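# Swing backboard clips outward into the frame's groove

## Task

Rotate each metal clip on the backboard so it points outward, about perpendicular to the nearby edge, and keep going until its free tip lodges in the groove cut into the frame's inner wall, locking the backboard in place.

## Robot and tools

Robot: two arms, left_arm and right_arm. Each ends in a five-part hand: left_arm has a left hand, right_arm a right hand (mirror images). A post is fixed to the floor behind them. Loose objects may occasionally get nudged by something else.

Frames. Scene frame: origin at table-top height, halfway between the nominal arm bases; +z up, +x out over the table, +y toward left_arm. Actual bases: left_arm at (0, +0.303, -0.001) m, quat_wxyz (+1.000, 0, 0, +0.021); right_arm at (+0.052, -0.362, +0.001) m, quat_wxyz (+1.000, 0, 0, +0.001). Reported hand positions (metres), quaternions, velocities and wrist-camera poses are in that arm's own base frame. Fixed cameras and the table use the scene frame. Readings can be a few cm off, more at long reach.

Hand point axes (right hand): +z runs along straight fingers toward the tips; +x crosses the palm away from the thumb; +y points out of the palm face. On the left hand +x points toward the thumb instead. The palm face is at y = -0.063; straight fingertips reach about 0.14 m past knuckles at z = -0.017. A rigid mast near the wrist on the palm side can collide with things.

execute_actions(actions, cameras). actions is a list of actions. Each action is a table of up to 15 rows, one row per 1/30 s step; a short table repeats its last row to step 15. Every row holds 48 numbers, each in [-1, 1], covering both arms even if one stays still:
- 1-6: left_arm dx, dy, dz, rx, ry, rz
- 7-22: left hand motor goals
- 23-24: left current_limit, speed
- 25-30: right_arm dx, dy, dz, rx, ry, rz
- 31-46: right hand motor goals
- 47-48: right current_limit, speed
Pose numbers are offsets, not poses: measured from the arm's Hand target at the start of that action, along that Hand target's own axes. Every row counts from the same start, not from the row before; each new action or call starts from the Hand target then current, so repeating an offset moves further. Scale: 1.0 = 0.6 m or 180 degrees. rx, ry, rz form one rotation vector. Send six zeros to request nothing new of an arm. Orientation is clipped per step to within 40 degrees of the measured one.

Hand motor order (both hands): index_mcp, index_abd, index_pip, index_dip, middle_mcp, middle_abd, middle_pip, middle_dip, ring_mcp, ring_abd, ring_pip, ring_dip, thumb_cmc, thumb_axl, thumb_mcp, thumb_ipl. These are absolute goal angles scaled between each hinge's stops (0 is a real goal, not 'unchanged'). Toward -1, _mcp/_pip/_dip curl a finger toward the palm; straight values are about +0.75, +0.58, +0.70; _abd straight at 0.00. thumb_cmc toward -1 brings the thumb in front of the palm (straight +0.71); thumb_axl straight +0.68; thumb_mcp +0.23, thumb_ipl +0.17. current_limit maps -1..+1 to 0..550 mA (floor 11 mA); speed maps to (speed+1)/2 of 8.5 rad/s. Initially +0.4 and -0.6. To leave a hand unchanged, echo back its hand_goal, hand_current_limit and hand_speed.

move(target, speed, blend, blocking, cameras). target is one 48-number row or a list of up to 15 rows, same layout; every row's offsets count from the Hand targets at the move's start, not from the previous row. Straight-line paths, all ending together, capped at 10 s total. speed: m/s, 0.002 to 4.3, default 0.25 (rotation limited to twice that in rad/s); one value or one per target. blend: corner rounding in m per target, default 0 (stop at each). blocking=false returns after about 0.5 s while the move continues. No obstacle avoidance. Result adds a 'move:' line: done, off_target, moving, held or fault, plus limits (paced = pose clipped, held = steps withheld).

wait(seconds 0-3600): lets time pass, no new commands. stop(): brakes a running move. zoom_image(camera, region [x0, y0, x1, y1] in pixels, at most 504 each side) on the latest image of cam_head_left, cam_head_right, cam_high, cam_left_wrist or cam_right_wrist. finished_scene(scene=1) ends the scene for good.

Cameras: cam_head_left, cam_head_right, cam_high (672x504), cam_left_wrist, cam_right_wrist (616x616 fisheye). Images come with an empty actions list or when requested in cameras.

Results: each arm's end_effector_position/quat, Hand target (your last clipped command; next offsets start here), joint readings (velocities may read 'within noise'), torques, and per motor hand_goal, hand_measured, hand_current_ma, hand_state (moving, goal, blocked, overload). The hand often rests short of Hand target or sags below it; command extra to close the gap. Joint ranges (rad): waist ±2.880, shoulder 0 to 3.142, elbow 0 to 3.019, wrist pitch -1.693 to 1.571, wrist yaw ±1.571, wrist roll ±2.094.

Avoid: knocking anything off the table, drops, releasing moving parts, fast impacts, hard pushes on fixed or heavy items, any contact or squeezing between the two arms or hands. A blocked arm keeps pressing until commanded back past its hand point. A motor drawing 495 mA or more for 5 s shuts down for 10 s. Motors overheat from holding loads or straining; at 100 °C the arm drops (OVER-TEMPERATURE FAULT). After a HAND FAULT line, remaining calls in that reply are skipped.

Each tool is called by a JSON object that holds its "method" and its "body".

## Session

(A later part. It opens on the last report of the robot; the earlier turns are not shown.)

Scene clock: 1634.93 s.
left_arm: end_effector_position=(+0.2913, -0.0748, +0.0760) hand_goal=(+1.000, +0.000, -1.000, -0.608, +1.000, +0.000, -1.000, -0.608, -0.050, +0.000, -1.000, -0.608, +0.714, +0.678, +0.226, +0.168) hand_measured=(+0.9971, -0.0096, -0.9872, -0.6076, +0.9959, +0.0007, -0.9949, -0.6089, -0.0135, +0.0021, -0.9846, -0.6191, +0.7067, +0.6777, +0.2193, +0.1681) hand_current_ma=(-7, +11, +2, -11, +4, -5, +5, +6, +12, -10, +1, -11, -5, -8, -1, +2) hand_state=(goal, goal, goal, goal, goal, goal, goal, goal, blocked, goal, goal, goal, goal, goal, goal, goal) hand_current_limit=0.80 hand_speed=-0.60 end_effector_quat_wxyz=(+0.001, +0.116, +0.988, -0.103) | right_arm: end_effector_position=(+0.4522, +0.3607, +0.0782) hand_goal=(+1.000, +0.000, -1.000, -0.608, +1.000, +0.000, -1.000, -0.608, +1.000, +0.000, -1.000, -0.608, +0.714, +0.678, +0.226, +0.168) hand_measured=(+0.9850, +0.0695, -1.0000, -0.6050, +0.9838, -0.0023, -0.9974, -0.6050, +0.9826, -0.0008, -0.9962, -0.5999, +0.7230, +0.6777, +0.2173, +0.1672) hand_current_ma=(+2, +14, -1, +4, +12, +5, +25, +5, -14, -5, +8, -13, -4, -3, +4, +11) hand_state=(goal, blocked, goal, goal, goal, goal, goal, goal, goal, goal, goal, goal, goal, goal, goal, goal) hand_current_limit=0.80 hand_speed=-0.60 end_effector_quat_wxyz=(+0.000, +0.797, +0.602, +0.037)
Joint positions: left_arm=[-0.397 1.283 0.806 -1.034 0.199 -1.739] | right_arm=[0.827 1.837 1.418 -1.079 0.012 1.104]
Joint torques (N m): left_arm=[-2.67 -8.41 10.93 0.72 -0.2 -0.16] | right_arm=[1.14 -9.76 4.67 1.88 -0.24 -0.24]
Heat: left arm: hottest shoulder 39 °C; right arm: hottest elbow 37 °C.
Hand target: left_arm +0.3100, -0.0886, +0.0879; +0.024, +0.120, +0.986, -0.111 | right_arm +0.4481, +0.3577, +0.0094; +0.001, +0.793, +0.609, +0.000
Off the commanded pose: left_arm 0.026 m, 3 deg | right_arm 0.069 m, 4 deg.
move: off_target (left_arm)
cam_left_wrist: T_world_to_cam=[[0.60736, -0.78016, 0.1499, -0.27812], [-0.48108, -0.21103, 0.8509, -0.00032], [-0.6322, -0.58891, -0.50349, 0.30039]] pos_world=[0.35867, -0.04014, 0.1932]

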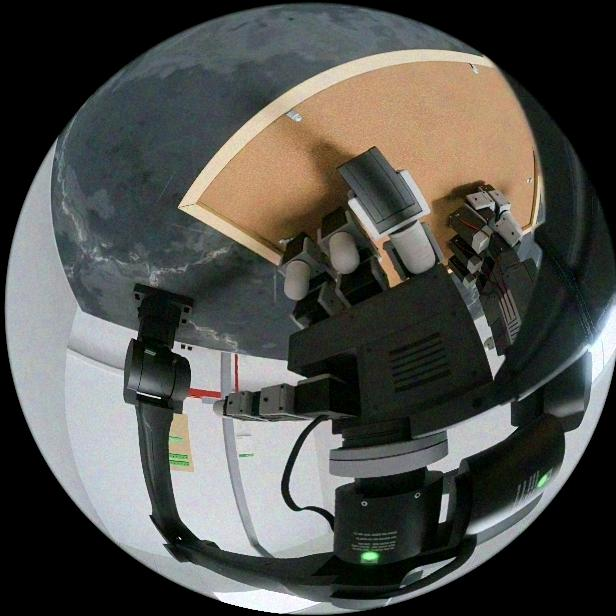

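{"method": "move", "body": {"target": [[-0.0195,-0.040,-0.041,0,0,0,1.0,0,-1.0,-0.608,1.0,0,-1.0,-0.608,-0.05,0,-1.0,-0.608,0.714,0.678,0.226,0.168,0.8,-0.6,0,0,0,0,0,0,1.0,0,-1.0,-0.608,1.0,0,-1.0,-0.608,1.0,0,-1.0,-0.608,0.714,0.678,0.226,0.168,0.8,-0.6],[0.0,0.001,0,0,0,0,1.0,0,-1.0,-0.608,1.0,0,-1.0,-0.608,-0.05,0,-1.0,-0.608,0.714,0.678,0.226,0.168,0.8,-0.6,0,0,0,0,0,0,1.0,0,-1.0,-0.608,1.0,0,-1.0,-0.608,1.0,0,-1.0,-0.608,0.714,0.678,0.226,0.168,0.8,-0.6]], "speed": 0.05, "cameras": ["cam_left_wrist"]}}

{"method": "zoom_image", "body": {"camera": "cam_left_wrist", "region": [220, 180, 340, 300]}}

Scene clock: 1639.80 s.
left_arm: end_effector_position=(+0.3025, -0.0886, +0.0882) hand_goal=(+1.000, +0.000, -1.000, -0.608, +1.000, +0.000, -1.000, -0.608, -0.050, +0.000, -1.000, -0.608, +0.714, +0.678, +0.226, +0.168) hand_measured=(+0.9971, -0.0096, -0.9859, -0.6076, +0.9959, +0.0007, -0.9949, -0.6076, -0.0135, +0.0021, -0.9846, -0.6191, +0.7079, +0.6777, +0.2193, +0.1681) hand_current_ma=(-7, +2, +4, -6, +0, -2, -1, +4, +8, -16, +4, -14, -1, -8, +0, +1) hand_state=(goal, goal, goal, goal, goal, goal, goal, goal, blocked, goal, goal, goal, goal, goal, goal, goal) hand_current_limit=0.80 hand_speed=-0.60 end_effector_quat_wxyz=(+0.016, +0.125, +0.986, -0.106) | right_arm: end_effector_position=(+0.4522, +0.3607, +0.0782) hand_goal=(+1.000, +0.000, -1.000, -0.608, +1.000, +0.000, -1.000, -0.608, +1.000, +0.000, -1.000, -0.608, +0.714, +0.678, +0.226, +0.168) hand_measured=(+0.9850, +0.0710, -1.0000, -0.6050, +0.9850, -0.0023, -0.9974, -0.6063, +0.9826, -0.0008, -0.9962, -0.5999, +0.7217, +0.6767, +0.2163, +0.1681) hand_current_ma=(-6, +6, +12, +5, +5, -14, +4, -11, -11, -8, +9, +5, -10, -14, -5, +5) hand_state=(goal, blocked, goal, goal, goal, goal, goal, goal, goal, goal, goal, goal, goal, goal, goal, goal) hand_current_limit=0.80 hand_speed=-0.60 end_effector_quat_wxyz=(+0.000, +0.797, +0.602, +0.037)
Joint positions: left_arm=[-0.426 1.283 0.843 -1.036 0.193 -1.753] | right_arm=[0.827 1.837 1.418 -1.079 0.012 1.104]
Joint torques (N m): left_arm=[-0.32 -8.53 8.25 0.84 -0.02 0.02] | right_arm=[0.73 -9.47 4.67 1.89 -0.26 -0.22]
Heat: left arm: hottest shoulder 39 °C; right arm: hottest elbow 37 °C.
Hand target: left_arm +0.3102, -0.0880, +0.0878; +0.024, +0.120, +0.986, -0.111 | right_arm +0.4481, +0.3577, +0.0094; +0.001, +0.793, +0.609, +0.000
Off the commanded pose: left_arm 0.008 m, 1 deg | right_arm 0.069 m, 4 deg.
move: done
cam_left_wrist: T_world_to_cam=[[0.59046, -0.78778, 0.17541, -0.29533], [-0.51091, -0.1966, 0.83685, 0.00327], [-0.62476, -0.58374, -0.51857, 0.30508]] pos_world=[0.36666, -0.05392, 0.20727]

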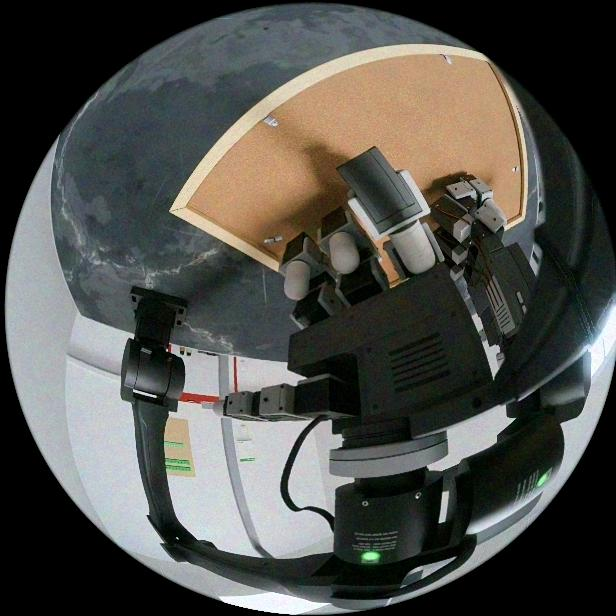

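Scaled by 4.200 from the camera's image (finer frame: 880x880).

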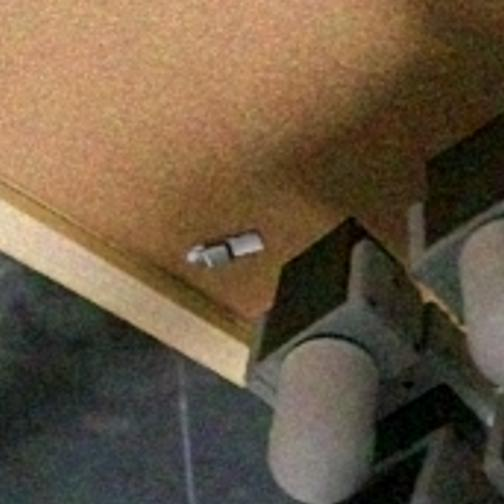

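{"method": "move", "body": {"target": [[0.0031,0.009,0.041,0,0,0,1.0,0,-1.0,-0.608,1.0,0,-1.0,-0.608,-0.05,0,-1.0,-0.608,0.714,0.678,0.226,0.168,0.8,-0.6,0,0,0,0,0,0,1.0,0,-1.0,-0.608,1.0,0,-1.0,-0.608,1.0,0,-1.0,-0.608,0.714,0.678,0.226,0.168,0.8,-0.6],[0.0358,0.0145,0.0373,0,0,0,1.0,0,-1.0,-0.608,1.0,0,-1.0,-0.608,-0.05,0,-1.0,-0.608,0.714,0.678,0.226,0.168,0.8,-0.6,0,0,0,0,0,0,1.0,0,-1.0,-0.608,1.0,0,-1.0,-0.608,1.0,0,-1.0,-0.608,0.714,0.678,0.226,0.168,0.8,-0.6]], "speed": 0.03, "cameras": ["cam_left_wrist"]}}

{"method": "zoom_image", "body": {"camera": "cam_left_wrist", "region": [220, 180, 340, 300]}}

Scene clock: 1644.00 s.
left_arm: end_effector_position=(+0.2948, -0.0855, +0.0663) hand_goal=(+1.000, +0.000, -1.000, -0.608, +1.000, +0.000, -1.000, -0.608, -0.050, +0.000, -1.000, -0.608, +0.714, +0.678, +0.226, +0.168) hand_measured=(+0.9838, -0.0023, -1.0000, -0.6076, +0.9971, +0.0007, -0.9949, -0.6089, -0.0123, +0.0021, -0.9846, -0.6191, +0.7079, +0.6767, +0.2203, +0.1681) hand_current_ma=(-8, +9, +7, -8, -5, -5, +9, +8, +9, -9, -2, -13, -5, -5, -8, +1) hand_state=(goal, goal, goal, goal, goal, goal, goal, goal, blocked, goal, goal, goal, goal, goal, goal, goal) hand_current_limit=0.80 hand_speed=-0.60 end_effector_quat_wxyz=(+0.027, +0.126, +0.985, -0.110) | right_arm: end_effector_position=(+0.4522, +0.3607, +0.0782) hand_goal=(+1.000, +0.000, -1.000, -0.608, +1.000, +0.000, -1.000, -0.608, +1.000, +0.000, -1.000, -0.608, +0.714, +0.678, +0.226, +0.168) hand_measured=(+0.9862, +0.0710, -1.0000, -0.6050, +0.9838, -0.0023, -0.9974, -0.6050, +0.9826, +0.0007, -0.9962, -0.5999, +0.7217, +0.6777, +0.2163, +0.1681) hand_current_ma=(+2, +21, -3, +7, +4, -13, +4, +4, -11, -8, +13, -1, -11, -7, +1, +2) hand_state=(goal, blocked, goal, goal, goal, goal, goal, goal, goal, goal, goal, goal, goal, goal, goal, goal) hand_current_limit=0.80 hand_speed=-0.60 end_effector_quat_wxyz=(+0.000, +0.797, +0.602, +0.037)
Joint positions: left_arm=[-0.426 1.273 0.771 -0.95 0.194 -1.753] | right_arm=[0.827 1.837 1.418 -1.079 0.012 1.104]
Joint torques (N m): left_arm=[-0.26 -8.82 6.54 0.51 -0.04 0.02] | right_arm=[0.73 -9.64 4.71 1.89 -0.27 -0.22]
Heat: left arm: hottest shoulder 39 °C; right arm: hottest elbow 37 °C.
Hand target: left_arm +0.2918, -0.0798, +0.0624; +0.024, +0.120, +0.986, -0.111 | right_arm +0.4481, +0.3577, +0.0094; +0.001, +0.793, +0.609, +0.000
Off the commanded pose: left_arm 0.007 m, 1 deg | right_arm 0.069 m, 4 deg.
move: done
cam_left_wrist: T_world_to_cam=[[0.58644, -0.78579, 0.19652, -0.28446], [-0.52836, -0.18721, 0.82812, 0.02484], [-0.61394, -0.58948, -0.52497, 0.28748]] pos_world=[0.35644, -0.04941, 0.18624]

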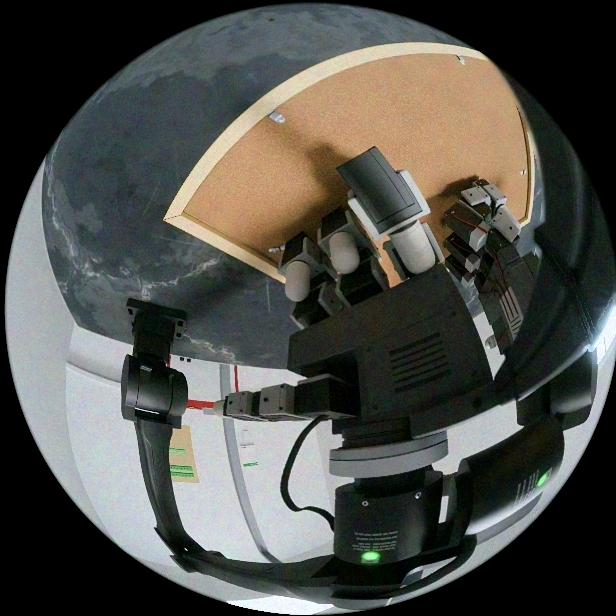

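Scaled by 4.200 from the camera's image (finer frame: 880x880).

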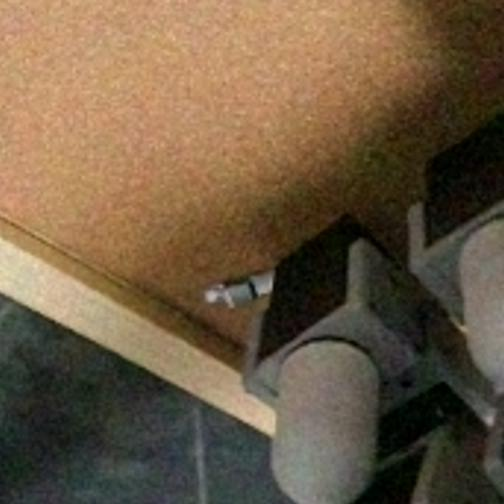

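{"method": "move", "body": {"target": [[0.0292,0.0030,0.0,0,0,0,1.0,0,-1.0,-0.608,1.0,0,-1.0,-0.608,-0.05,0,-1.0,-0.608,0.714,0.678,0.226,0.168,0.8,-0.6,0,0,0,0,0,0,1.0,0,-1.0,-0.608,1.0,0,-1.0,-0.608,1.0,0,-1.0,-0.608,0.714,0.678,0.226,0.168,0.8,-0.6]], "speed": 0.03, "cameras": ["cam_left_wrist"]}}

{"method": "zoom_image", "body": {"camera": "cam_left_wrist", "region": [220, 180, 340, 300]}}

Scene clock: 1647.20 s.
left_arm: end_effector_position=(+0.2861, -0.0812, +0.0672) hand_goal=(+1.000, +0.000, -1.000, -0.608, +1.000, +0.000, -1.000, -0.608, -0.050, +0.000, -1.000, -0.608, +0.714, +0.678, +0.226, +0.168) hand_measured=(+0.9742, -0.0184, -1.0000, -0.6089, +0.9959, +0.0007, -0.9962, -0.6089, -0.0135, +0.0021, -0.9846, -0.6191, +0.7079, +0.6777, +0.2193, +0.1681) hand_current_ma=(-14, +5, +8, -6, +0, -5, +5, +11, +13, -5, +0, -11, +0, -5, -2, +0) hand_state=(blocked, goal, goal, goal, goal, goal, goal, goal, blocked, goal, goal, goal, goal, goal, goal, goal) hand_current_limit=0.80 hand_speed=-0.60 end_effector_quat_wxyz=(+0.040, +0.128, +0.984, -0.114) | right_arm: end_effector_position=(+0.4522, +0.3607, +0.0782) hand_goal=(+1.000, +0.000, -1.000, -0.608, +1.000, +0.000, -1.000, -0.608, +1.000, +0.000, -1.000, -0.608, +0.714, +0.678, +0.226, +0.168) hand_measured=(+0.9862, +0.0710, -1.0000, -0.6050, +0.9850, -0.0023, -0.9962, -0.6050, +0.9826, -0.0008, -0.9962, -0.6012, +0.7217, +0.6777, +0.2163, +0.1672) hand_current_ma=(-7, +4, +11, +7, +1, -17, +1, +3, -4, -7, +10, +8, +7, -18, +1, +3) hand_state=(goal, blocked, goal, goal, goal, goal, goal, goal, goal, goal, goal, goal, goal, goal, goal, goal) hand_current_limit=0.80 hand_speed=-0.60 end_effector_quat_wxyz=(+0.000, +0.797, +0.602, +0.037)
Joint positions: left_arm=[-0.425 1.224 0.733 -0.935 0.194 -1.752] | right_arm=[0.827 1.837 1.418 -1.079 0.012 1.104]
Joint torques (N m): left_arm=[-0.67 -8.06 6.17 0.21 -0.05 -0.05] | right_arm=[0.91 -9.47 4.68 1.81 -0.26 -0.24]
Heat: left arm: hottest shoulder 39 °C; right arm: hottest elbow 36 °C.
Hand target: left_arm +0.2753, -0.0741, +0.0609; +0.024, +0.120, +0.986, -0.111 | right_arm +0.4481, +0.3577, +0.0094; +0.001, +0.793, +0.609, +0.000
Off the commanded pose: left_arm 0.014 m, 2 deg | right_arm 0.069 m, 4 deg.
move: off_target (left_arm)
cam_left_wrist: T_world_to_cam=[[0.5808, -0.78394, 0.21932, -0.27597], [-0.54857, -0.17786, 0.81697, 0.02758], [-0.60145, -0.59481, -0.53335, 0.28166]] pos_world=[0.34482, -0.0439, 0.18822]

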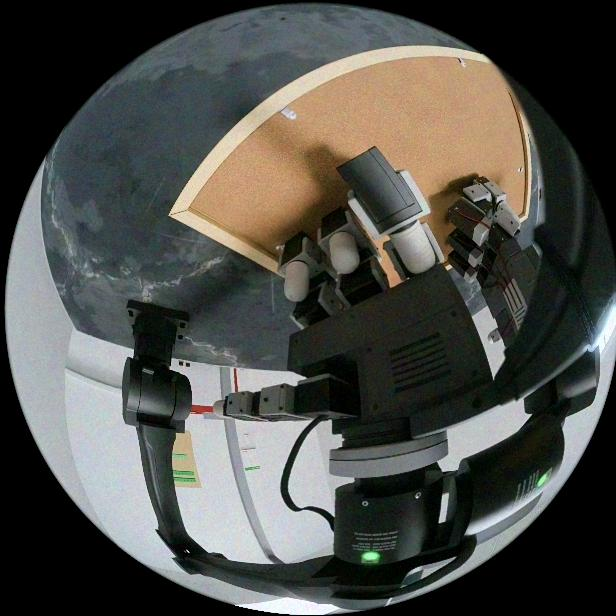

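Scaled by 4.200 from the camera's image (finer frame: 880x880).

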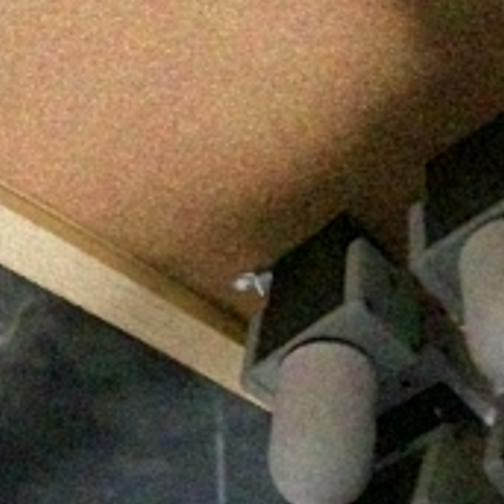

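{"method": "move", "body": {"target": [[0.0167,-0.004,0.003,0,0,0,1.0,0.08,-1.0,-0.608,1.0,0,-1.0,-0.608,-0.05,0,-1.0,-0.608,0.714,0.678,0.226,0.168,0.8,-0.6,0,0,0,0,0,0,1.0,0,-1.0,-0.608,1.0,0,-1.0,-0.608,1.0,0,-1.0,-0.608,0.714,0.678,0.226,0.168,0.8,-0.6]], "speed": 0.03, "cameras": ["cam_left_wrist"]}}

{"method": "zoom_image", "body": {"camera": "cam_left_wrist", "region": [240, 200, 320, 280]}}

Scene clock: 1650.73 s.
left_arm: end_effector_position=(+0.2850, -0.0804, +0.0678) hand_goal=(+1.000, +0.080, -1.000, -0.608, +1.000, +0.000, -1.000, -0.608, -0.050, +0.000, -1.000, -0.608, +0.714, +0.678, +0.226, +0.168) hand_measured=(+0.9802, +0.0095, -1.0000, -0.6089, +0.9971, +0.0007, -0.9962, -0.6076, -0.0135, +0.0021, -0.9846, -0.6191, +0.7079, +0.6777, +0.2193, +0.1672) hand_current_ma=(-21, -18, -2, -7, +4, -4, +2, +6, +16, -6, +6, -8, -6, -5, -4, +1) hand_state=(blocked, blocked, goal, goal, goal, goal, goal, goal, blocked, goal, goal, goal, goal, goal, goal, goal) hand_current_limit=0.80 hand_speed=-0.60 end_effector_quat_wxyz=(+0.052, +0.129, +0.983, -0.117) | right_arm: end_effector_position=(+0.4522, +0.3607, +0.0782) hand_goal=(+1.000, +0.000, -1.000, -0.608, +1.000, +0.000, -1.000, -0.608, +1.000, +0.000, -1.000, -0.608, +0.714, +0.678, +0.226, +0.168) hand_measured=(+0.9850, +0.0710, -1.0000, -0.6063, +0.9850, -0.0023, -0.9974, -0.6050, +0.9814, -0.0008, -0.9962, -0.6012, +0.7230, +0.6767, +0.2163, +0.1672) hand_current_ma=(-7, +30, +10, +7, +11, -12, +10, +1, +4, -4, +1, -2, -12, -3, +5, +15) hand_state=(goal, blocked, goal, goal, goal, goal, goal, goal, goal, goal, goal, goal, goal, goal, goal, goal) hand_current_limit=0.80 hand_speed=-0.60 end_effector_quat_wxyz=(+0.000, +0.797, +0.602, +0.037)
Joint positions: left_arm=[-0.425 1.201 0.716 -0.916 0.193 -1.752] | right_arm=[0.827 1.837 1.418 -1.079 0.012 1.104]
Joint torques (N m): left_arm=[-1.73 -7.77 5.68 -0.29 -0.08 -0.21] | right_arm=[1.08 -9.35 4.68 1.87 -0.24 -0.24]
Heat: left arm: hottest shoulder 38 °C; right arm: hottest elbow 36 °C.
Hand target: left_arm +0.2651, -0.0745, +0.0588; +0.024, +0.120, +0.986, -0.111 | right_arm +0.4481, +0.3577, +0.0094; +0.001, +0.793, +0.609, +0.000
Off the commanded pose: left_arm 0.023 m, 3 deg | right_arm 0.069 m, 4 deg.
move: off_target (left_arm)
cam_left_wrist: T_world_to_cam=[[0.57564, -0.78186, 0.23944, -0.27458], [-0.56723, -0.17091, 0.80563, 0.03335], [-0.58896, -0.59957, -0.54188, 0.2785]] pos_world=[0.34101, -0.042, 0.18979]

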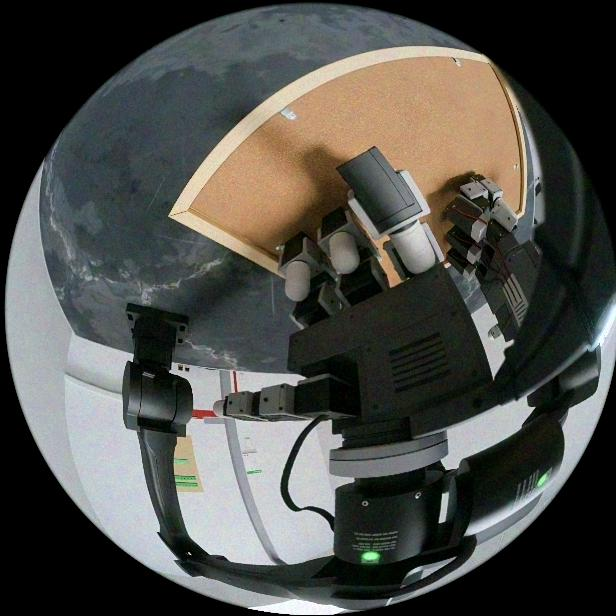

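Scaled by 6.300 from the camera's image (finer frame: 880x880).

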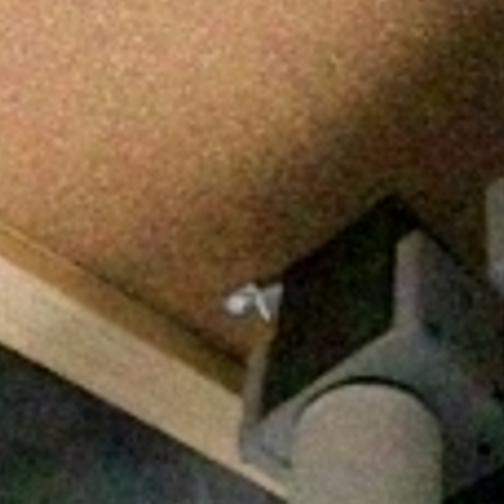

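{"method": "move", "body": {"target": [[-0.0485,-0.0433,-0.158,0,0,0,1.0,0,-1.0,-0.608,1.0,0,-1.0,-0.608,-0.05,0,-1.0,-0.608,0.714,0.678,0.226,0.168,0.8,-0.6,0,0,0,0,0,0,1.0,0,-1.0,-0.608,1.0,0,-1.0,-0.608,1.0,0,-1.0,-0.608,0.714,0.678,0.226,0.168,0.8,-0.6],[-0.0738,0.1125,-0.344,0.0171,0.1242,0.4881,1.0,0,-1.0,-0.608,1.0,0,-1.0,-0.608,-0.05,0,-1.0,-0.608,0.714,0.678,0.226,0.168,0.8,-0.6,0,0,0,0,0,0,1.0,0,-1.0,-0.608,1.0,0,-1.0,-0.608,1.0,0,-1.0,-0.608,0.714,0.678,0.226,0.168,0.8,-0.6]], "speed": [0.06, 0.25], "cameras": ["cam_high","cam_left_wrist"]}}

{"method": "zoom_image", "body": {"camera": "cam_high", "region": [250, 130, 470, 330]}}

Scene clock: 1669.17 s.
left_arm: end_effector_position=(+0.3100, +0.0193, +0.2249) hand_goal=(+1.000, +0.000, -1.000, -0.608, +1.000, +0.000, -1.000, -0.608, -0.050, +0.000, -1.000, -0.608, +0.714, +0.678, +0.226, +0.168) hand_measured=(+0.9898, -0.0096, -0.9897, -0.6076, +0.9959, +0.0007, -0.9962, -0.6089, -0.0135, +0.0021, -0.9859, -0.6191, +0.7079, +0.6777, +0.2193, +0.1672) hand_current_ma=(-9, +4, +8, -5, +0, -4, +5, +8, +17, -7, +1, -13, -6, -10, -9, -4) hand_state=(goal, goal, goal, goal, goal, goal, goal, goal, blocked, goal, goal, goal, goal, goal, goal, goal) hand_current_limit=0.80 hand_speed=-0.60 end_effector_quat_wxyz=(-0.055, +0.793, +0.606, -0.030) | right_arm: end_effector_position=(+0.4525, +0.3610, +0.0782) hand_goal=(+1.000, +0.000, -1.000, -0.608, +1.000, +0.000, -1.000, -0.608, +1.000, +0.000, -1.000, -0.608, +0.714, +0.678, +0.226, +0.168) hand_measured=(+0.9862, +0.0710, -1.0000, -0.6063, +0.9850, -0.0023, -0.9974, -0.6050, +0.9826, -0.0008, -0.9962, -0.6012, +0.7217, +0.6767, +0.2163, +0.1672) hand_current_ma=(-5, +22, +24, +6, +10, -5, +3, -7, -13, -7, -7, -1, -1, -19, +0, +9) hand_state=(goal, blocked, goal, goal, goal, goal, goal, goal, goal, goal, goal, goal, goal, goal, goal, goal) hand_current_limit=0.80 hand_speed=-0.60 end_effector_quat_wxyz=(-0.001, +0.797, +0.602, +0.038)
Joint positions: left_arm=[0.046 0.984 0.976 -1.674 -0.056 0.309] | right_arm=[0.827 1.837 1.418 -1.078 0.012 1.104]
Joint torques (N m): left_arm=[-0.21 -5.89 12.1 -0.13 -0.24 0.02] | right_arm=[0.79 -9.7 4.68 1.81 -0.26 -0.23]
Heat: left arm: hottest shoulder 38 °C; right arm: hottest elbow 35 °C.
Hand target: left_arm +0.3200, +0.0256, +0.2488; -0.082, +0.784, +0.612, -0.064 | right_arm +0.4481, +0.3577, +0.0093; +0.001, +0.793, +0.609, +0.000
Off the commanded pose: left_arm 0.027 m, 5 deg | right_arm 0.069 m, 4 deg.
joint sent to its limit (left arm) — joint 4 (wrist pitch), lower limit. The joint targets are off in orientation, not in position.
move: off_target (left_arm)
cam_left_wrist: T_world_to_cam=[[-0.81066, -0.58209, 0.06323, 0.21689], [-0.27202, 0.47006, 0.83967, -0.17362], [-0.51849, 0.66349, -0.5394, 0.39136]] pos_world=[0.33151, -0.05181, 0.34317]

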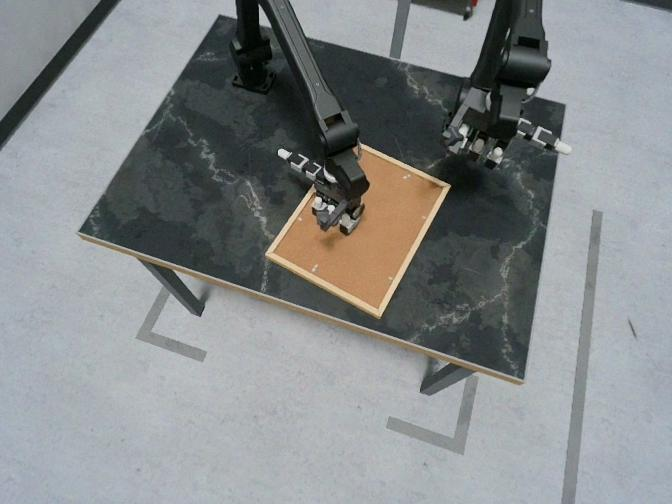

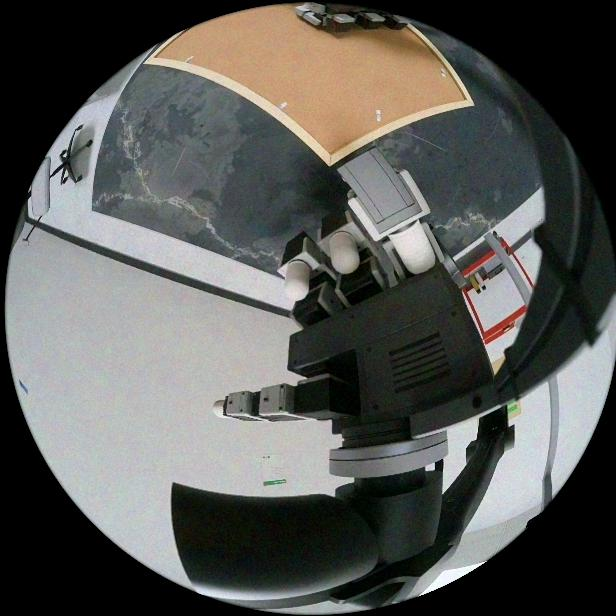

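Scaled by 2.291 from the camera's image (finer frame: 960x720).

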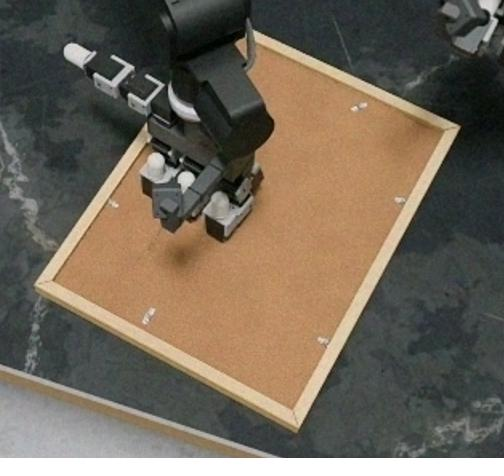

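{"method": "move", "body": {"target": [[0.0,0.0,0.0,0,0.1042,0.490,1.0,0,-1.0,-0.608,-0.05,0,-1.0,-0.608,-0.05,0,-1.0,-0.608,0.714,0.678,0.226,0.168,0.8,-0.6,0,0,0,0,0,0,1.0,0,-1.0,-0.608,1.0,0,-1.0,-0.608,1.0,0,-1.0,-0.608,0.714,0.678,0.226,0.168,0.8,-0.6],[-0.3549,-0.0398,0.1768,0,0.1042,0.490,1.0,0,-1.0,-0.608,-0.05,0,-1.0,-0.608,-0.05,0,-1.0,-0.608,0.714,0.678,0.226,0.168,0.8,-0.6,0,0,0,0,0,0,1.0,0,-1.0,-0.608,1.0,0,-1.0,-0.608,1.0,0,-1.0,-0.608,0.714,0.678,0.226,0.168,0.8,-0.6]], "speed": [0.25, 0.12], "cameras": ["all"]}}

{"method": "zoom_image", "body": {"camera": "cam_left_wrist", "region": [200, 130, 400, 330]}}

Scene clock: 1682.17 s.
left_arm: end_effector_position=(+0.2188, -0.1652, +0.1479) hand_goal=(+1.000, +0.000, -1.000, -0.608, -0.050, +0.000, -1.000, -0.608, -0.050, +0.000, -1.000, -0.608, +0.714, +0.678, +0.226, +0.168) hand_measured=(+0.9910, -0.0096, -0.9897, -0.6076, -0.0099, +0.0021, -0.9897, -0.6165, -0.0135, +0.0021, -0.9846, -0.6191, +0.7079, +0.6767, +0.2193, +0.1672) hand_current_ma=(-9, +3, +10, -8, +25, -12, +4, +4, +14, -7, +2, -16, -4, -9, -1, +1) hand_state=(goal, goal, goal, goal, blocked, goal, goal, goal, blocked, goal, goal, goal, goal, goal, goal, goal) hand_current_limit=0.80 hand_speed=-0.60 end_effector_quat_wxyz=(-0.103, +0.987, -0.123, +0.001) | right_arm: end_effector_position=(+0.4525, +0.3610, +0.0782) hand_goal=(+1.000, +0.000, -1.000, -0.608, +1.000, +0.000, -1.000, -0.608, +1.000, +0.000, -1.000, -0.608, +0.714, +0.678, +0.226, +0.168) hand_measured=(+0.9862, +0.0710, -1.0000, -0.6050, +0.9850, -0.0023, -0.9974, -0.6050, +0.9838, +0.0007, -0.9962, -0.6012, +0.7230, +0.6767, +0.2163, +0.1681) hand_current_ma=(-4, +3, +23, +6, +2, +3, +16, -2, -9, +2, +14, -5, +1, -5, +9, +10) hand_state=(goal, blocked, goal, goal, goal, goal, goal, goal, goal, goal, goal, goal, goal, goal, goal, goal) hand_current_limit=0.80 hand_speed=-0.60 end_effector_quat_wxyz=(-0.001, +0.797, +0.602, +0.038)
Joint positions: left_arm=[-0.492 0.995 0.795 -1.444 -0.194 1.321] | right_arm=[0.827 1.837 1.418 -1.078 0.012 1.104]
Joint torques (N m): left_arm=[-2.43 -5.13 8.81 0.61 -0.37 -0.14] | right_arm=[0.91 -9.58 4.68 1.83 -0.25 -0.23]
Heat: left arm: hottest elbow 38 °C; right arm: hottest elbow 35 °C.
Hand target: left_arm +0.2242, -0.1699, +0.1500; -0.104, +0.987, -0.123, +0.013 | right_arm +0.4481, +0.3577, +0.0093; +0.001, +0.793, +0.609, +0.000
Off the commanded pose: left_arm 0.007 m, 1 deg | right_arm 0.069 m, 4 deg.
move: done
cam_left_wrist: T_world_to_cam=[[-0.59626, 0.78909, 0.14766, 0.20752], [0.48182, 0.20463, 0.85204, -0.25769], [0.64212, 0.57919, -0.50221, 0.1515]] pos_world=[0.15062, -0.19877, 0.265]
cam_right_wrist: T_world_to_cam=[[0.38138, -0.92419, 0.0208, 0.18729], [-0.61013, -0.23475, 0.75673, 0.23672], [-0.69448, -0.30129, -0.6534, 0.59499]] pos_world=[0.48621, 0.40793, 0.20573]

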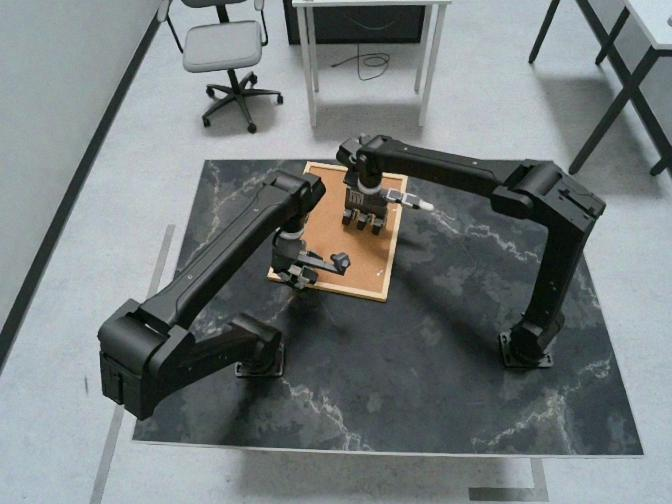

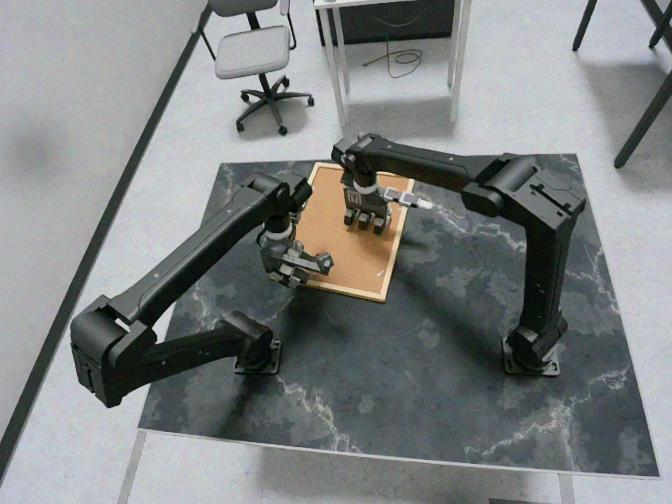

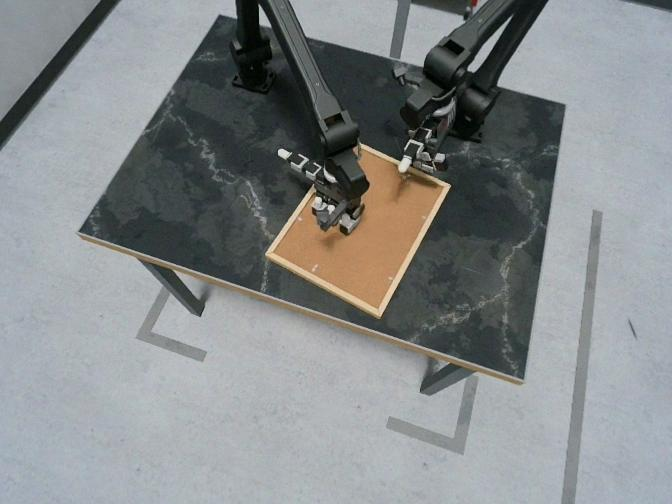

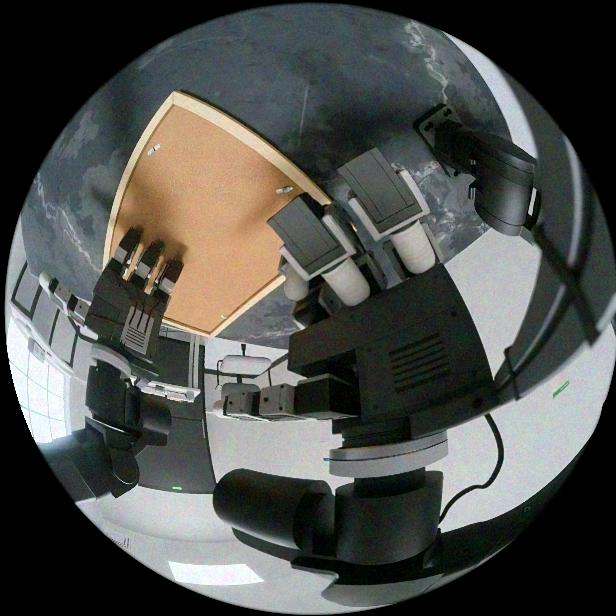

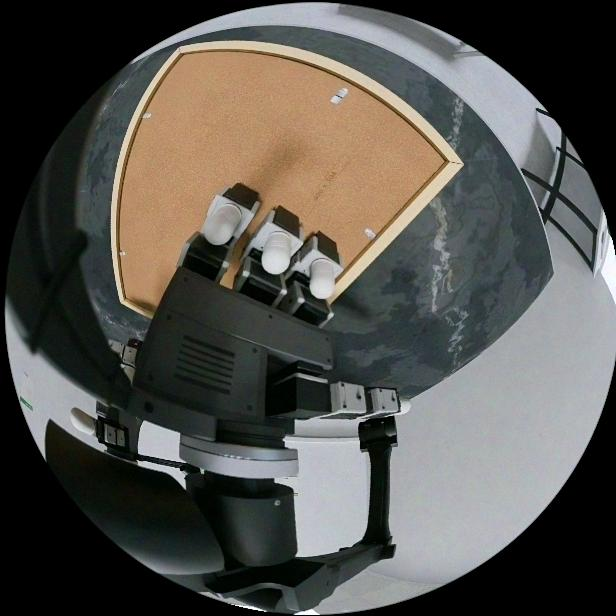

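Scaled by 2.520 from the camera's image (finer frame: 880x880).

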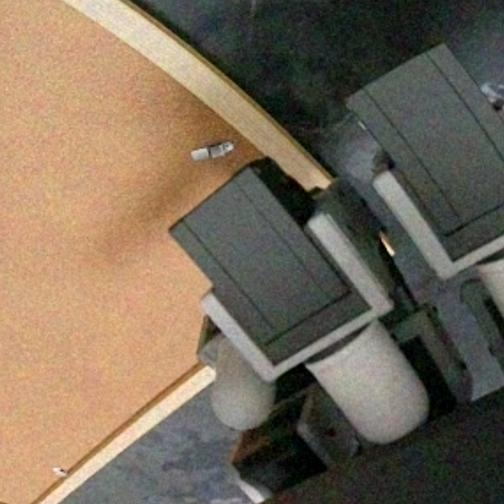

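{"method": "move", "body": {"target": [[-0.0067,0.0252,0.1055,0,0,0,1.0,0,-1.0,-0.608,-0.05,0,-1.0,-0.608,-0.05,0,-1.0,-0.608,0.714,0.678,0.226,0.168,0.8,-0.6,0,0,0,0,0,0,1.0,0,-1.0,-0.608,1.0,0,-1.0,-0.608,1.0,0,-1.0,-0.608,0.714,0.678,0.226,0.168,0.8,-0.6]], "speed": 0.07, "cameras": ["cam_left_wrist"]}}

{"method": "zoom_image", "body": {"camera": "cam_left_wrist", "region": [220, 140, 380, 300]}}

Scene clock: 1687.77 s.
left_arm: end_effector_position=(+0.2151, -0.1650, +0.0835) hand_goal=(+1.000, +0.000, -1.000, -0.608, -0.050, +0.000, -1.000, -0.608, -0.050, +0.000, -1.000, -0.608, +0.714, +0.678, +0.226, +0.168) hand_measured=(+0.9922, -0.0110, -0.9897, -0.6076, -0.0099, +0.0007, -0.9897, -0.6165, -0.0135, +0.0021, -0.9859, -0.6191, +0.7079, +0.6777, +0.2193, +0.1672) hand_current_ma=(-10, +5, +15, -7, +20, -3, +11, +8, +9, -12, +0, -9, -6, -10, -5, +3) hand_state=(goal, goal, goal, goal, blocked, goal, goal, goal, blocked, goal, goal, goal, goal, goal, goal, goal) hand_current_limit=0.80 hand_speed=-0.60 end_effector_quat_wxyz=(-0.103, +0.987, -0.122, +0.002) | right_arm: end_effector_position=(+0.4525, +0.3610, +0.0782) hand_goal=(+1.000, +0.000, -1.000, -0.608, +1.000, +0.000, -1.000, -0.608, +1.000, +0.000, -1.000, -0.608, +0.714, +0.678, +0.226, +0.168) hand_measured=(+0.9862, +0.0710, -1.0000, -0.6050, +0.9850, -0.0023, -0.9974, -0.6050, +0.9838, -0.0008, -0.9962, -0.6012, +0.7230, +0.6767, +0.2173, +0.1681) hand_current_ma=(-25, +23, +6, -4, +4, -16, +2, -4, -5, -1, -3, +7, +7, -11, +10, +14) hand_state=(goal, blocked, goal, goal, goal, goal, goal, goal, goal, goal, goal, goal, goal, goal, goal, goal) hand_current_limit=0.80 hand_speed=-0.60 end_effector_quat_wxyz=(-0.001, +0.797, +0.602, +0.038)
Joint positions: left_arm=[-0.499 1.045 0.649 -1.248 -0.194 1.31] | right_arm=[0.827 1.837 1.418 -1.078 0.012 1.104]
Joint torques (N m): left_arm=[-2.67 -5.13 8.31 0.62 -0.35 -0.14] | right_arm=[0.91 -9.76 4.68 1.87 -0.26 -0.23]
Heat: left arm: hottest elbow 38 °C; right arm: hottest elbow 35 °C.
Hand target: left_arm +0.2199, -0.1705, +0.0849; -0.104, +0.987, -0.123, +0.013 | right_arm +0.4481, +0.3577, +0.0093; +0.001, +0.793, +0.609, +0.000
Off the commanded pose: left_arm 0.008 m, 1 deg | right_arm 0.069 m, 4 deg.
move: done
cam_left_wrist: T_world_to_cam=[[-0.59887, 0.78743, 0.14596, 0.21513], [0.4792, 0.20632, 0.85311, -0.20026], [0.64165, 0.58085, -0.5009, 0.12169]] pos_world=[0.14672, -0.19877, 0.2004]

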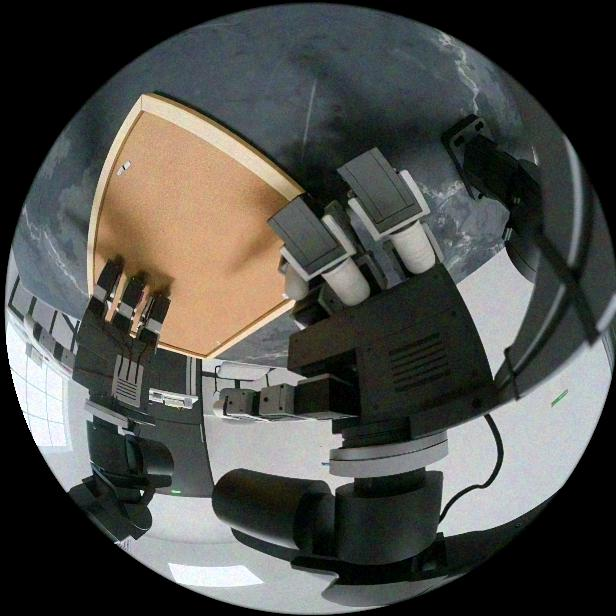

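Scaled by 3.150 from the camera's image (finer frame: 880x880).

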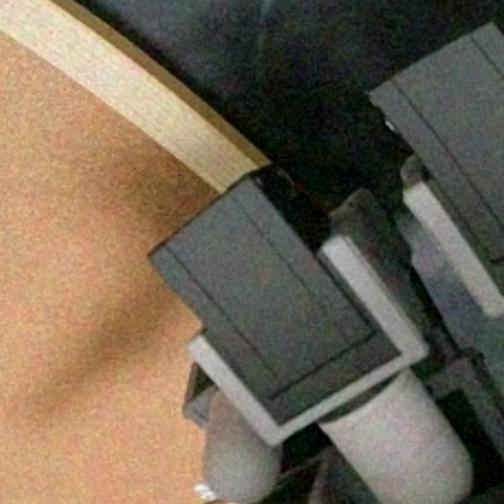

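{"method": "move", "body": {"target": [[0.0025,0.008,0.041,0,0,0,1.0,0,-1.0,-0.608,-0.05,0,-1.0,-0.608,-0.05,0,-1.0,-0.608,0.714,0.678,0.226,0.168,0.8,-0.6,0,0,0,0,0,0,1.0,0,-1.0,-0.608,1.0,0,-1.0,-0.608,1.0,0,-1.0,-0.608,0.714,0.678,0.226,0.168,0.8,-0.6]], "speed": 0.04, "cameras": ["cam_left_wrist","cam_high"]}}

{"method": "zoom_image", "body": {"camera": "cam_high", "region": [360, 130, 470, 220]}}

Scene clock: 1693.20 s.
left_arm: end_effector_position=(+0.2220, -0.1676, +0.0667) hand_goal=(+1.000, +0.000, -1.000, -0.608, -0.050, +0.000, -1.000, -0.608, -0.050, +0.000, -1.000, -0.608, +0.714, +0.678, +0.226, +0.168) hand_measured=(+0.9862, -0.0066, -1.0000, -0.6101, -0.0099, +0.0007, -0.9897, -0.6152, -0.0123, +0.0021, -0.9846, -0.6191, +0.7079, +0.6767, +0.2193, +0.1681) hand_current_ma=(-20, +0, -3, -2, +16, -5, +6, +9, +11, -6, +1, -2, -4, -14, -9, +5) hand_state=(goal, goal, goal, goal, blocked, goal, goal, goal, blocked, goal, goal, goal, goal, goal, goal, goal) hand_current_limit=0.80 hand_speed=-0.60 end_effector_quat_wxyz=(-0.100, +0.988, -0.116, +0.014) | right_arm: end_effector_position=(+0.4525, +0.3610, +0.0782) hand_goal=(+1.000, +0.000, -1.000, -0.608, +1.000, +0.000, -1.000, -0.608, +1.000, +0.000, -1.000, -0.608, +0.714, +0.678, +0.226, +0.168) hand_measured=(+0.9862, +0.0710, -1.0000, -0.6050, +0.9850, -0.0023, -0.9974, -0.6050, +0.9838, -0.0008, -0.9962, -0.6012, +0.7230, +0.6777, +0.2163, +0.1672) hand_current_ma=(+5, +24, +8, +4, +0, +0, +4, +12, -16, +10, +17, +0, +1, -3, +0, -10) hand_state=(goal, blocked, goal, goal, goal, goal, goal, goal, goal, goal, goal, goal, goal, goal, goal, goal) hand_current_limit=0.80 hand_speed=-0.60 end_effector_quat_wxyz=(-0.001, +0.797, +0.602, +0.038)
Joint positions: left_arm=[-0.499 1.072 0.617 -1.165 -0.197 1.301] | right_arm=[0.827 1.837 1.418 -1.078 0.012 1.104]
Joint torques (N m): left_arm=[-2.37 -4.25 7.13 0.85 -0.31 -0.11] | right_arm=[0.91 -9.7 4.66 1.87 -0.24 -0.23]
Heat: left arm: hottest elbow 38 °C; right arm: hottest elbow 35 °C.
Hand target: left_arm +0.2215, -0.1705, +0.0599; -0.104, +0.987, -0.123, +0.013 | right_arm +0.4481, +0.3577, +0.0093; +0.001, +0.793, +0.609, +0.000
Off the commanded pose: left_arm 0.007 m, 1 deg | right_arm 0.069 m, 4 deg.
move: done
cam_left_wrist: T_world_to_cam=[[-0.60899, 0.78328, 0.12495, 0.22678], [0.45717, 0.21789, 0.86227, -0.18254], [0.64817, 0.58224, -0.49079, 0.10854]] pos_world=[0.1512, -0.20105, 0.18233]
Images, in order (width x height): cam_high 672x504, cam_left_wrist 616x616.

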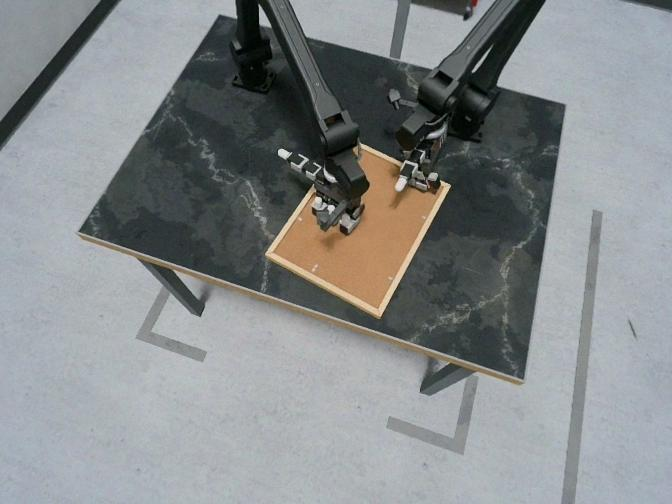

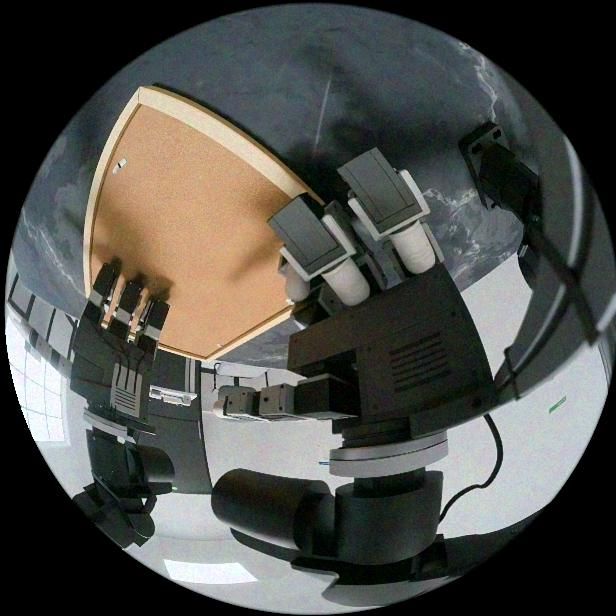

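Scaled by 4.582 from the camera's image (finer frame: 960x720).

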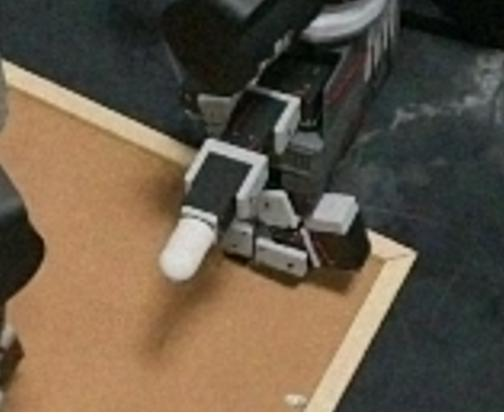

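{"method": "move", "body": {"target": [[-0.0122,0.0,0.0,0,0,0,1.0,0,-1.0,-0.608,-0.05,0,-1.0,-0.608,-0.05,0,-1.0,-0.608,0.714,0.678,0.226,0.168,0.8,-0.6,0,0,0,0,0,0,1.0,0,-1.0,-0.608,1.0,0,-1.0,-0.608,1.0,0,-1.0,-0.608,0.714,0.678,0.226,0.168,0.8,-0.6],[-0.0122,0.026,0.0027,0,0,0,1.0,0,-1.0,-0.608,-0.05,0,-1.0,-0.608,-0.05,0,-1.0,-0.608,0.714,0.678,0.226,0.168,0.8,-0.6,0,0,0,0,0,0,1.0,0,-1.0,-0.608,1.0,0,-1.0,-0.608,1.0,0,-1.0,-0.608,0.714,0.678,0.226,0.168,0.8,-0.6]], "speed": 0.03, "cameras": ["cam_left_wrist","cam_high"]}}

{"method": "zoom_image", "body": {"camera": "cam_high", "region": [360, 130, 470, 220]}}

Scene clock: 1697.07 s.
left_arm: end_effector_position=(+0.2180, -0.1778, +0.0653) hand_goal=(+1.000, +0.000, -1.000, -0.608, -0.050, +0.000, -1.000, -0.608, -0.050, +0.000, -1.000, -0.608, +0.714, +0.678, +0.226, +0.168) hand_measured=(+0.9959, +0.0080, -1.0000, -0.6101, -0.0099, +0.0007, -0.9897, -0.6165, -0.0135, +0.0021, -0.9846, -0.6191, +0.7079, +0.6767, +0.2193, +0.1672) hand_current_ma=(-8, +8, +2, -1, +22, -9, +8, +3, +16, -12, +7, -13, -12, -4, -3, +0) hand_state=(goal, goal, goal, goal, blocked, goal, goal, goal, blocked, goal, goal, goal, goal, goal, goal, goal) hand_current_limit=0.80 hand_speed=-0.60 end_effector_quat_wxyz=(-0.105, +0.988, -0.111, +0.025) | right_arm: end_effector_position=(+0.4525, +0.3610, +0.0782) hand_goal=(+1.000, +0.000, -1.000, -0.608, +1.000, +0.000, -1.000, -0.608, +1.000, +0.000, -1.000, -0.608, +0.714, +0.678, +0.226, +0.168) hand_measured=(+0.9862, +0.0725, -1.0000, -0.6050, +0.9850, -0.0023, -0.9974, -0.6050, +0.9838, +0.0007, -0.9962, -0.5999, +0.7230, +0.6777, +0.2163, +0.1681) hand_current_ma=(-17, +19, +11, +0, +18, -1, -4, +14, -16, +3, +18, +2, +0, -21, -14, +6) hand_state=(goal, blocked, goal, goal, goal, goal, goal, goal, goal, goal, goal, goal, goal, goal, goal, goal) hand_current_limit=0.80 hand_speed=-0.60 end_effector_quat_wxyz=(-0.001, +0.797, +0.602, +0.038)
Joint positions: left_arm=[-0.559 1.067 0.609 -1.159 -0.211 1.23] | right_arm=[0.827 1.837 1.418 -1.078 0.012 1.104]
Joint torques (N m): left_arm=[-2.9 -3.6 6.76 0.66 0.02 -0.08] | right_arm=[0.73 -9.64 4.66 1.83 -0.25 -0.22]
Heat: left arm: hottest shoulder 37 °C; right arm: hottest elbow 35 °C.
Hand target: left_arm +0.2108, -0.1831, +0.0550; -0.104, +0.987, -0.123, +0.013 | right_arm +0.4481, +0.3577, +0.0093; +0.001, +0.793, +0.609, +0.000
Off the commanded pose: left_arm 0.014 m, 2 deg | right_arm 0.069 m, 4 deg.
move: off_target (left_arm)
cam_left_wrist: T_world_to_cam=[[-0.61846, 0.77745, 0.11437, 0.23411], [0.43429, 0.21686, 0.87428, -0.17323], [0.6549, 0.59038, -0.47176, 0.11503]] pos_world=[0.14469, -0.21235, 0.17895]
Images, in order (width x height): cam_high 672x504, cam_left_wrist 616x616.

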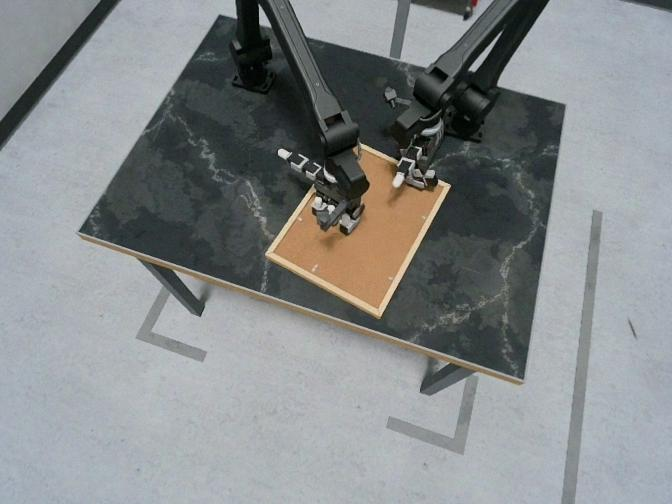

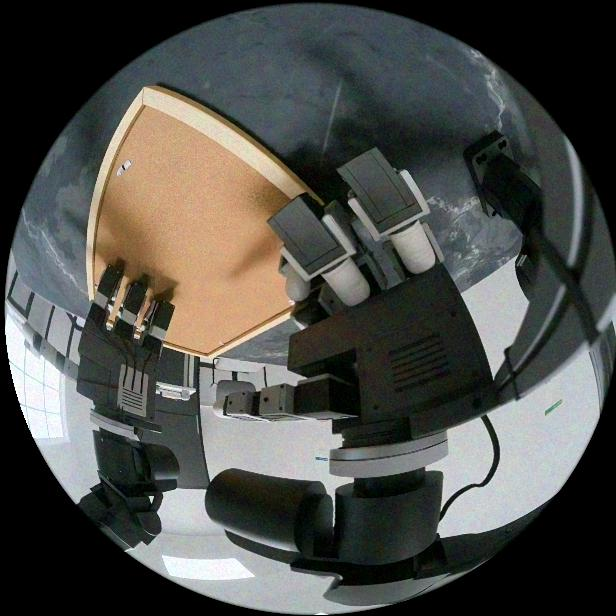

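Scaled by 4.582 from the camera's image (finer frame: 960x720).

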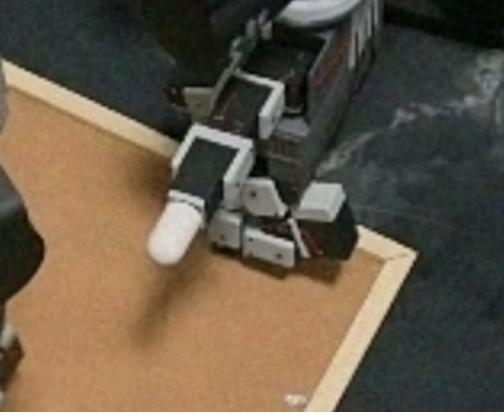

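{"method": "move", "body": {"target": [[-0.022,0.0,0.0,0,0,0,1.0,0,-1.0,-0.608,-0.05,0,-1.0,-0.608,-0.05,0,-1.0,-0.608,0.714,0.678,0.226,0.168,0.8,-0.6,0,0,0,0,0,0,1.0,0,-1.0,-0.608,1.0,0,-1.0,-0.608,1.0,0,-1.0,-0.608,0.714,0.678,0.226,0.168,0.8,-0.6]], "speed": 0.03}}

Scene clock: 1699.80 s.
left_arm: end_effector_position=(+0.2151, -0.1793, +0.0652) hand_goal=(+1.000, +0.000, -1.000, -0.608, -0.050, +0.000, -1.000, -0.608, -0.050, +0.000, -1.000, -0.608, +0.714, +0.678, +0.226, +0.168) hand_measured=(+0.9959, +0.0051, -1.0000, -0.6101, -0.0087, +0.0007, -0.9897, -0.6165, -0.0135, +0.0021, -0.9846, -0.6191, +0.7079, +0.6777, +0.2193, +0.1681) hand_current_ma=(-8, +10, +5, +0, +26, -5, +7, +2, +10, -4, +1, -4, -1, -14, -2, +1) hand_state=(goal, goal, goal, goal, blocked, goal, goal, goal, blocked, goal, goal, goal, goal, goal, goal, goal) hand_current_limit=0.80 hand_speed=-0.60 end_effector_quat_wxyz=(-0.101, +0.988, -0.108, +0.034) | right_arm: end_effector_position=(+0.4525, +0.3610, +0.0782) hand_goal=(+1.000, +0.000, -1.000, -0.608, +1.000, +0.000, -1.000, -0.608, +1.000, +0.000, -1.000, -0.608, +0.714, +0.678, +0.226, +0.168) hand_measured=(+0.9862, +0.0725, -1.0000, -0.6050, +0.9850, -0.0023, -0.9974, -0.6050, +0.9826, -0.0008, -0.9962, -0.6012, +0.7217, +0.6767, +0.2163, +0.1681) hand_current_ma=(-6, +23, +13, +8, +12, +3, -7, +5, -11, -4, +17, +2, +0, -4, -4, +2) hand_state=(goal, blocked, goal, goal, goal, goal, goal, goal, goal, goal, goal, goal, goal, goal, goal, goal) hand_current_limit=0.80 hand_speed=-0.60 end_effector_quat_wxyz=(-0.001, +0.797, +0.602, +0.038)
Joint positions: left_arm=[-0.574 1.047 0.594 -1.148 -0.212 1.212] | right_arm=[0.827 1.837 1.418 -1.078 0.012 1.104]
Joint torques (N m): left_arm=[-3.14 -4.84 5.98 0.03 0.12 -0.08] | right_arm=[0.91 -9.64 4.7 1.77 -0.25 -0.23]
Heat: left arm: hottest shoulder 37 °C; right arm: hottest elbow 35 °C.
Hand target: left_arm +0.1979, -0.1797, +0.0549; -0.104, +0.987, -0.123, +0.013 | right_arm +0.4481, +0.3577, +0.0093; +0.001, +0.793, +0.609, +0.000
Off the commanded pose: left_arm 0.020 m, 3 deg | right_arm 0.069 m, 4 deg.
move: off_target (left_arm)

{"method": "move", "body": {"target": [[-0.0067,0.0205,0.001,0,0,0,1.0,0,-1.0,-0.608,-0.05,0,-1.0,-0.608,-0.05,0,-1.0,-0.608,0.714,0.678,0.226,0.168,0.8,-0.6,0,0,0,0,0,0,1.0,0,-1.0,-0.608,1.0,0,-1.0,-0.608,1.0,0,-1.0,-0.608,0.714,0.678,0.226,0.168,0.8,-0.6]], "speed": 0.03}}

Scene clock: 1702.83 s.
left_arm: end_effector_position=(+0.2113, -0.1865, +0.0649) hand_goal=(+1.000, +0.000, -1.000, -0.608, -0.050, +0.000, -1.000, -0.608, -0.050, +0.000, -1.000, -0.608, +0.714, +0.678, +0.226, +0.168) hand_measured=(+0.9995, +0.0109, -0.9962, -0.6101, -0.0039, +0.0007, -0.9897, -0.6165, -0.0135, +0.0021, -0.9846, -0.6191, +0.7079, +0.6777, +0.2193, +0.1672) hand_current_ma=(-7, +2, +3, -6, +29, -5, -1, +15, +13, -8, -3, -19, -5, -15, +1, -2) hand_state=(goal, goal, goal, goal, blocked, goal, goal, goal, blocked, goal, goal, goal, goal, goal, goal, goal) hand_current_limit=0.80 hand_speed=-0.60 end_effector_quat_wxyz=(-0.106, +0.988, -0.102, +0.039) | right_arm: end_effector_position=(+0.4529, +0.3611, +0.0784) hand_goal=(+1.000, +0.000, -1.000, -0.608, +1.000, +0.000, -1.000, -0.608, +1.000, +0.000, -1.000, -0.608, +0.714, +0.678, +0.226, +0.168) hand_measured=(+0.9766, +0.0710, -1.0000, -0.6050, +0.9850, -0.0023, -0.9974, -0.6050, +0.9838, -0.0008, -0.9962, -0.6012, +0.7217, +0.6777, +0.2163, +0.1681) hand_current_ma=(+6, +19, -1, -2, -3, +3, -5, -5, -15, -3, +3, -6, -9, -3, +4, +14) hand_state=(blocked, blocked, goal, goal, goal, goal, goal, goal, goal, goal, goal, goal, goal, goal, goal, goal) hand_current_limit=0.80 hand_speed=-0.60 end_effector_quat_wxyz=(+0.000, +0.797, +0.602, +0.039)
Joint positions: left_arm=[-0.621 1.047 0.593 -1.154 -0.223 1.151] | right_arm=[0.827 1.837 1.418 -1.076 0.014 1.104]
Joint torques (N m): left_arm=[-3.6 -4.13 5.85 0.06 0.66 -0.02] | right_arm=[0.85 -9.82 4.72 1.7 -0.26 -0.23]
Heat: left arm: hottest shoulder 37 °C; right arm: hottest elbow 35 °C.
Hand target: left_arm +0.1912, -0.1904, +0.0518; -0.104, +0.987, -0.123, +0.013 | right_arm +0.4481, +0.3577, +0.0093; +0.001, +0.793, +0.609, +0.000
Off the commanded pose: left_arm 0.024 m, 4 deg | right_arm 0.069 m, 5 deg.
move: off_target (left_arm)


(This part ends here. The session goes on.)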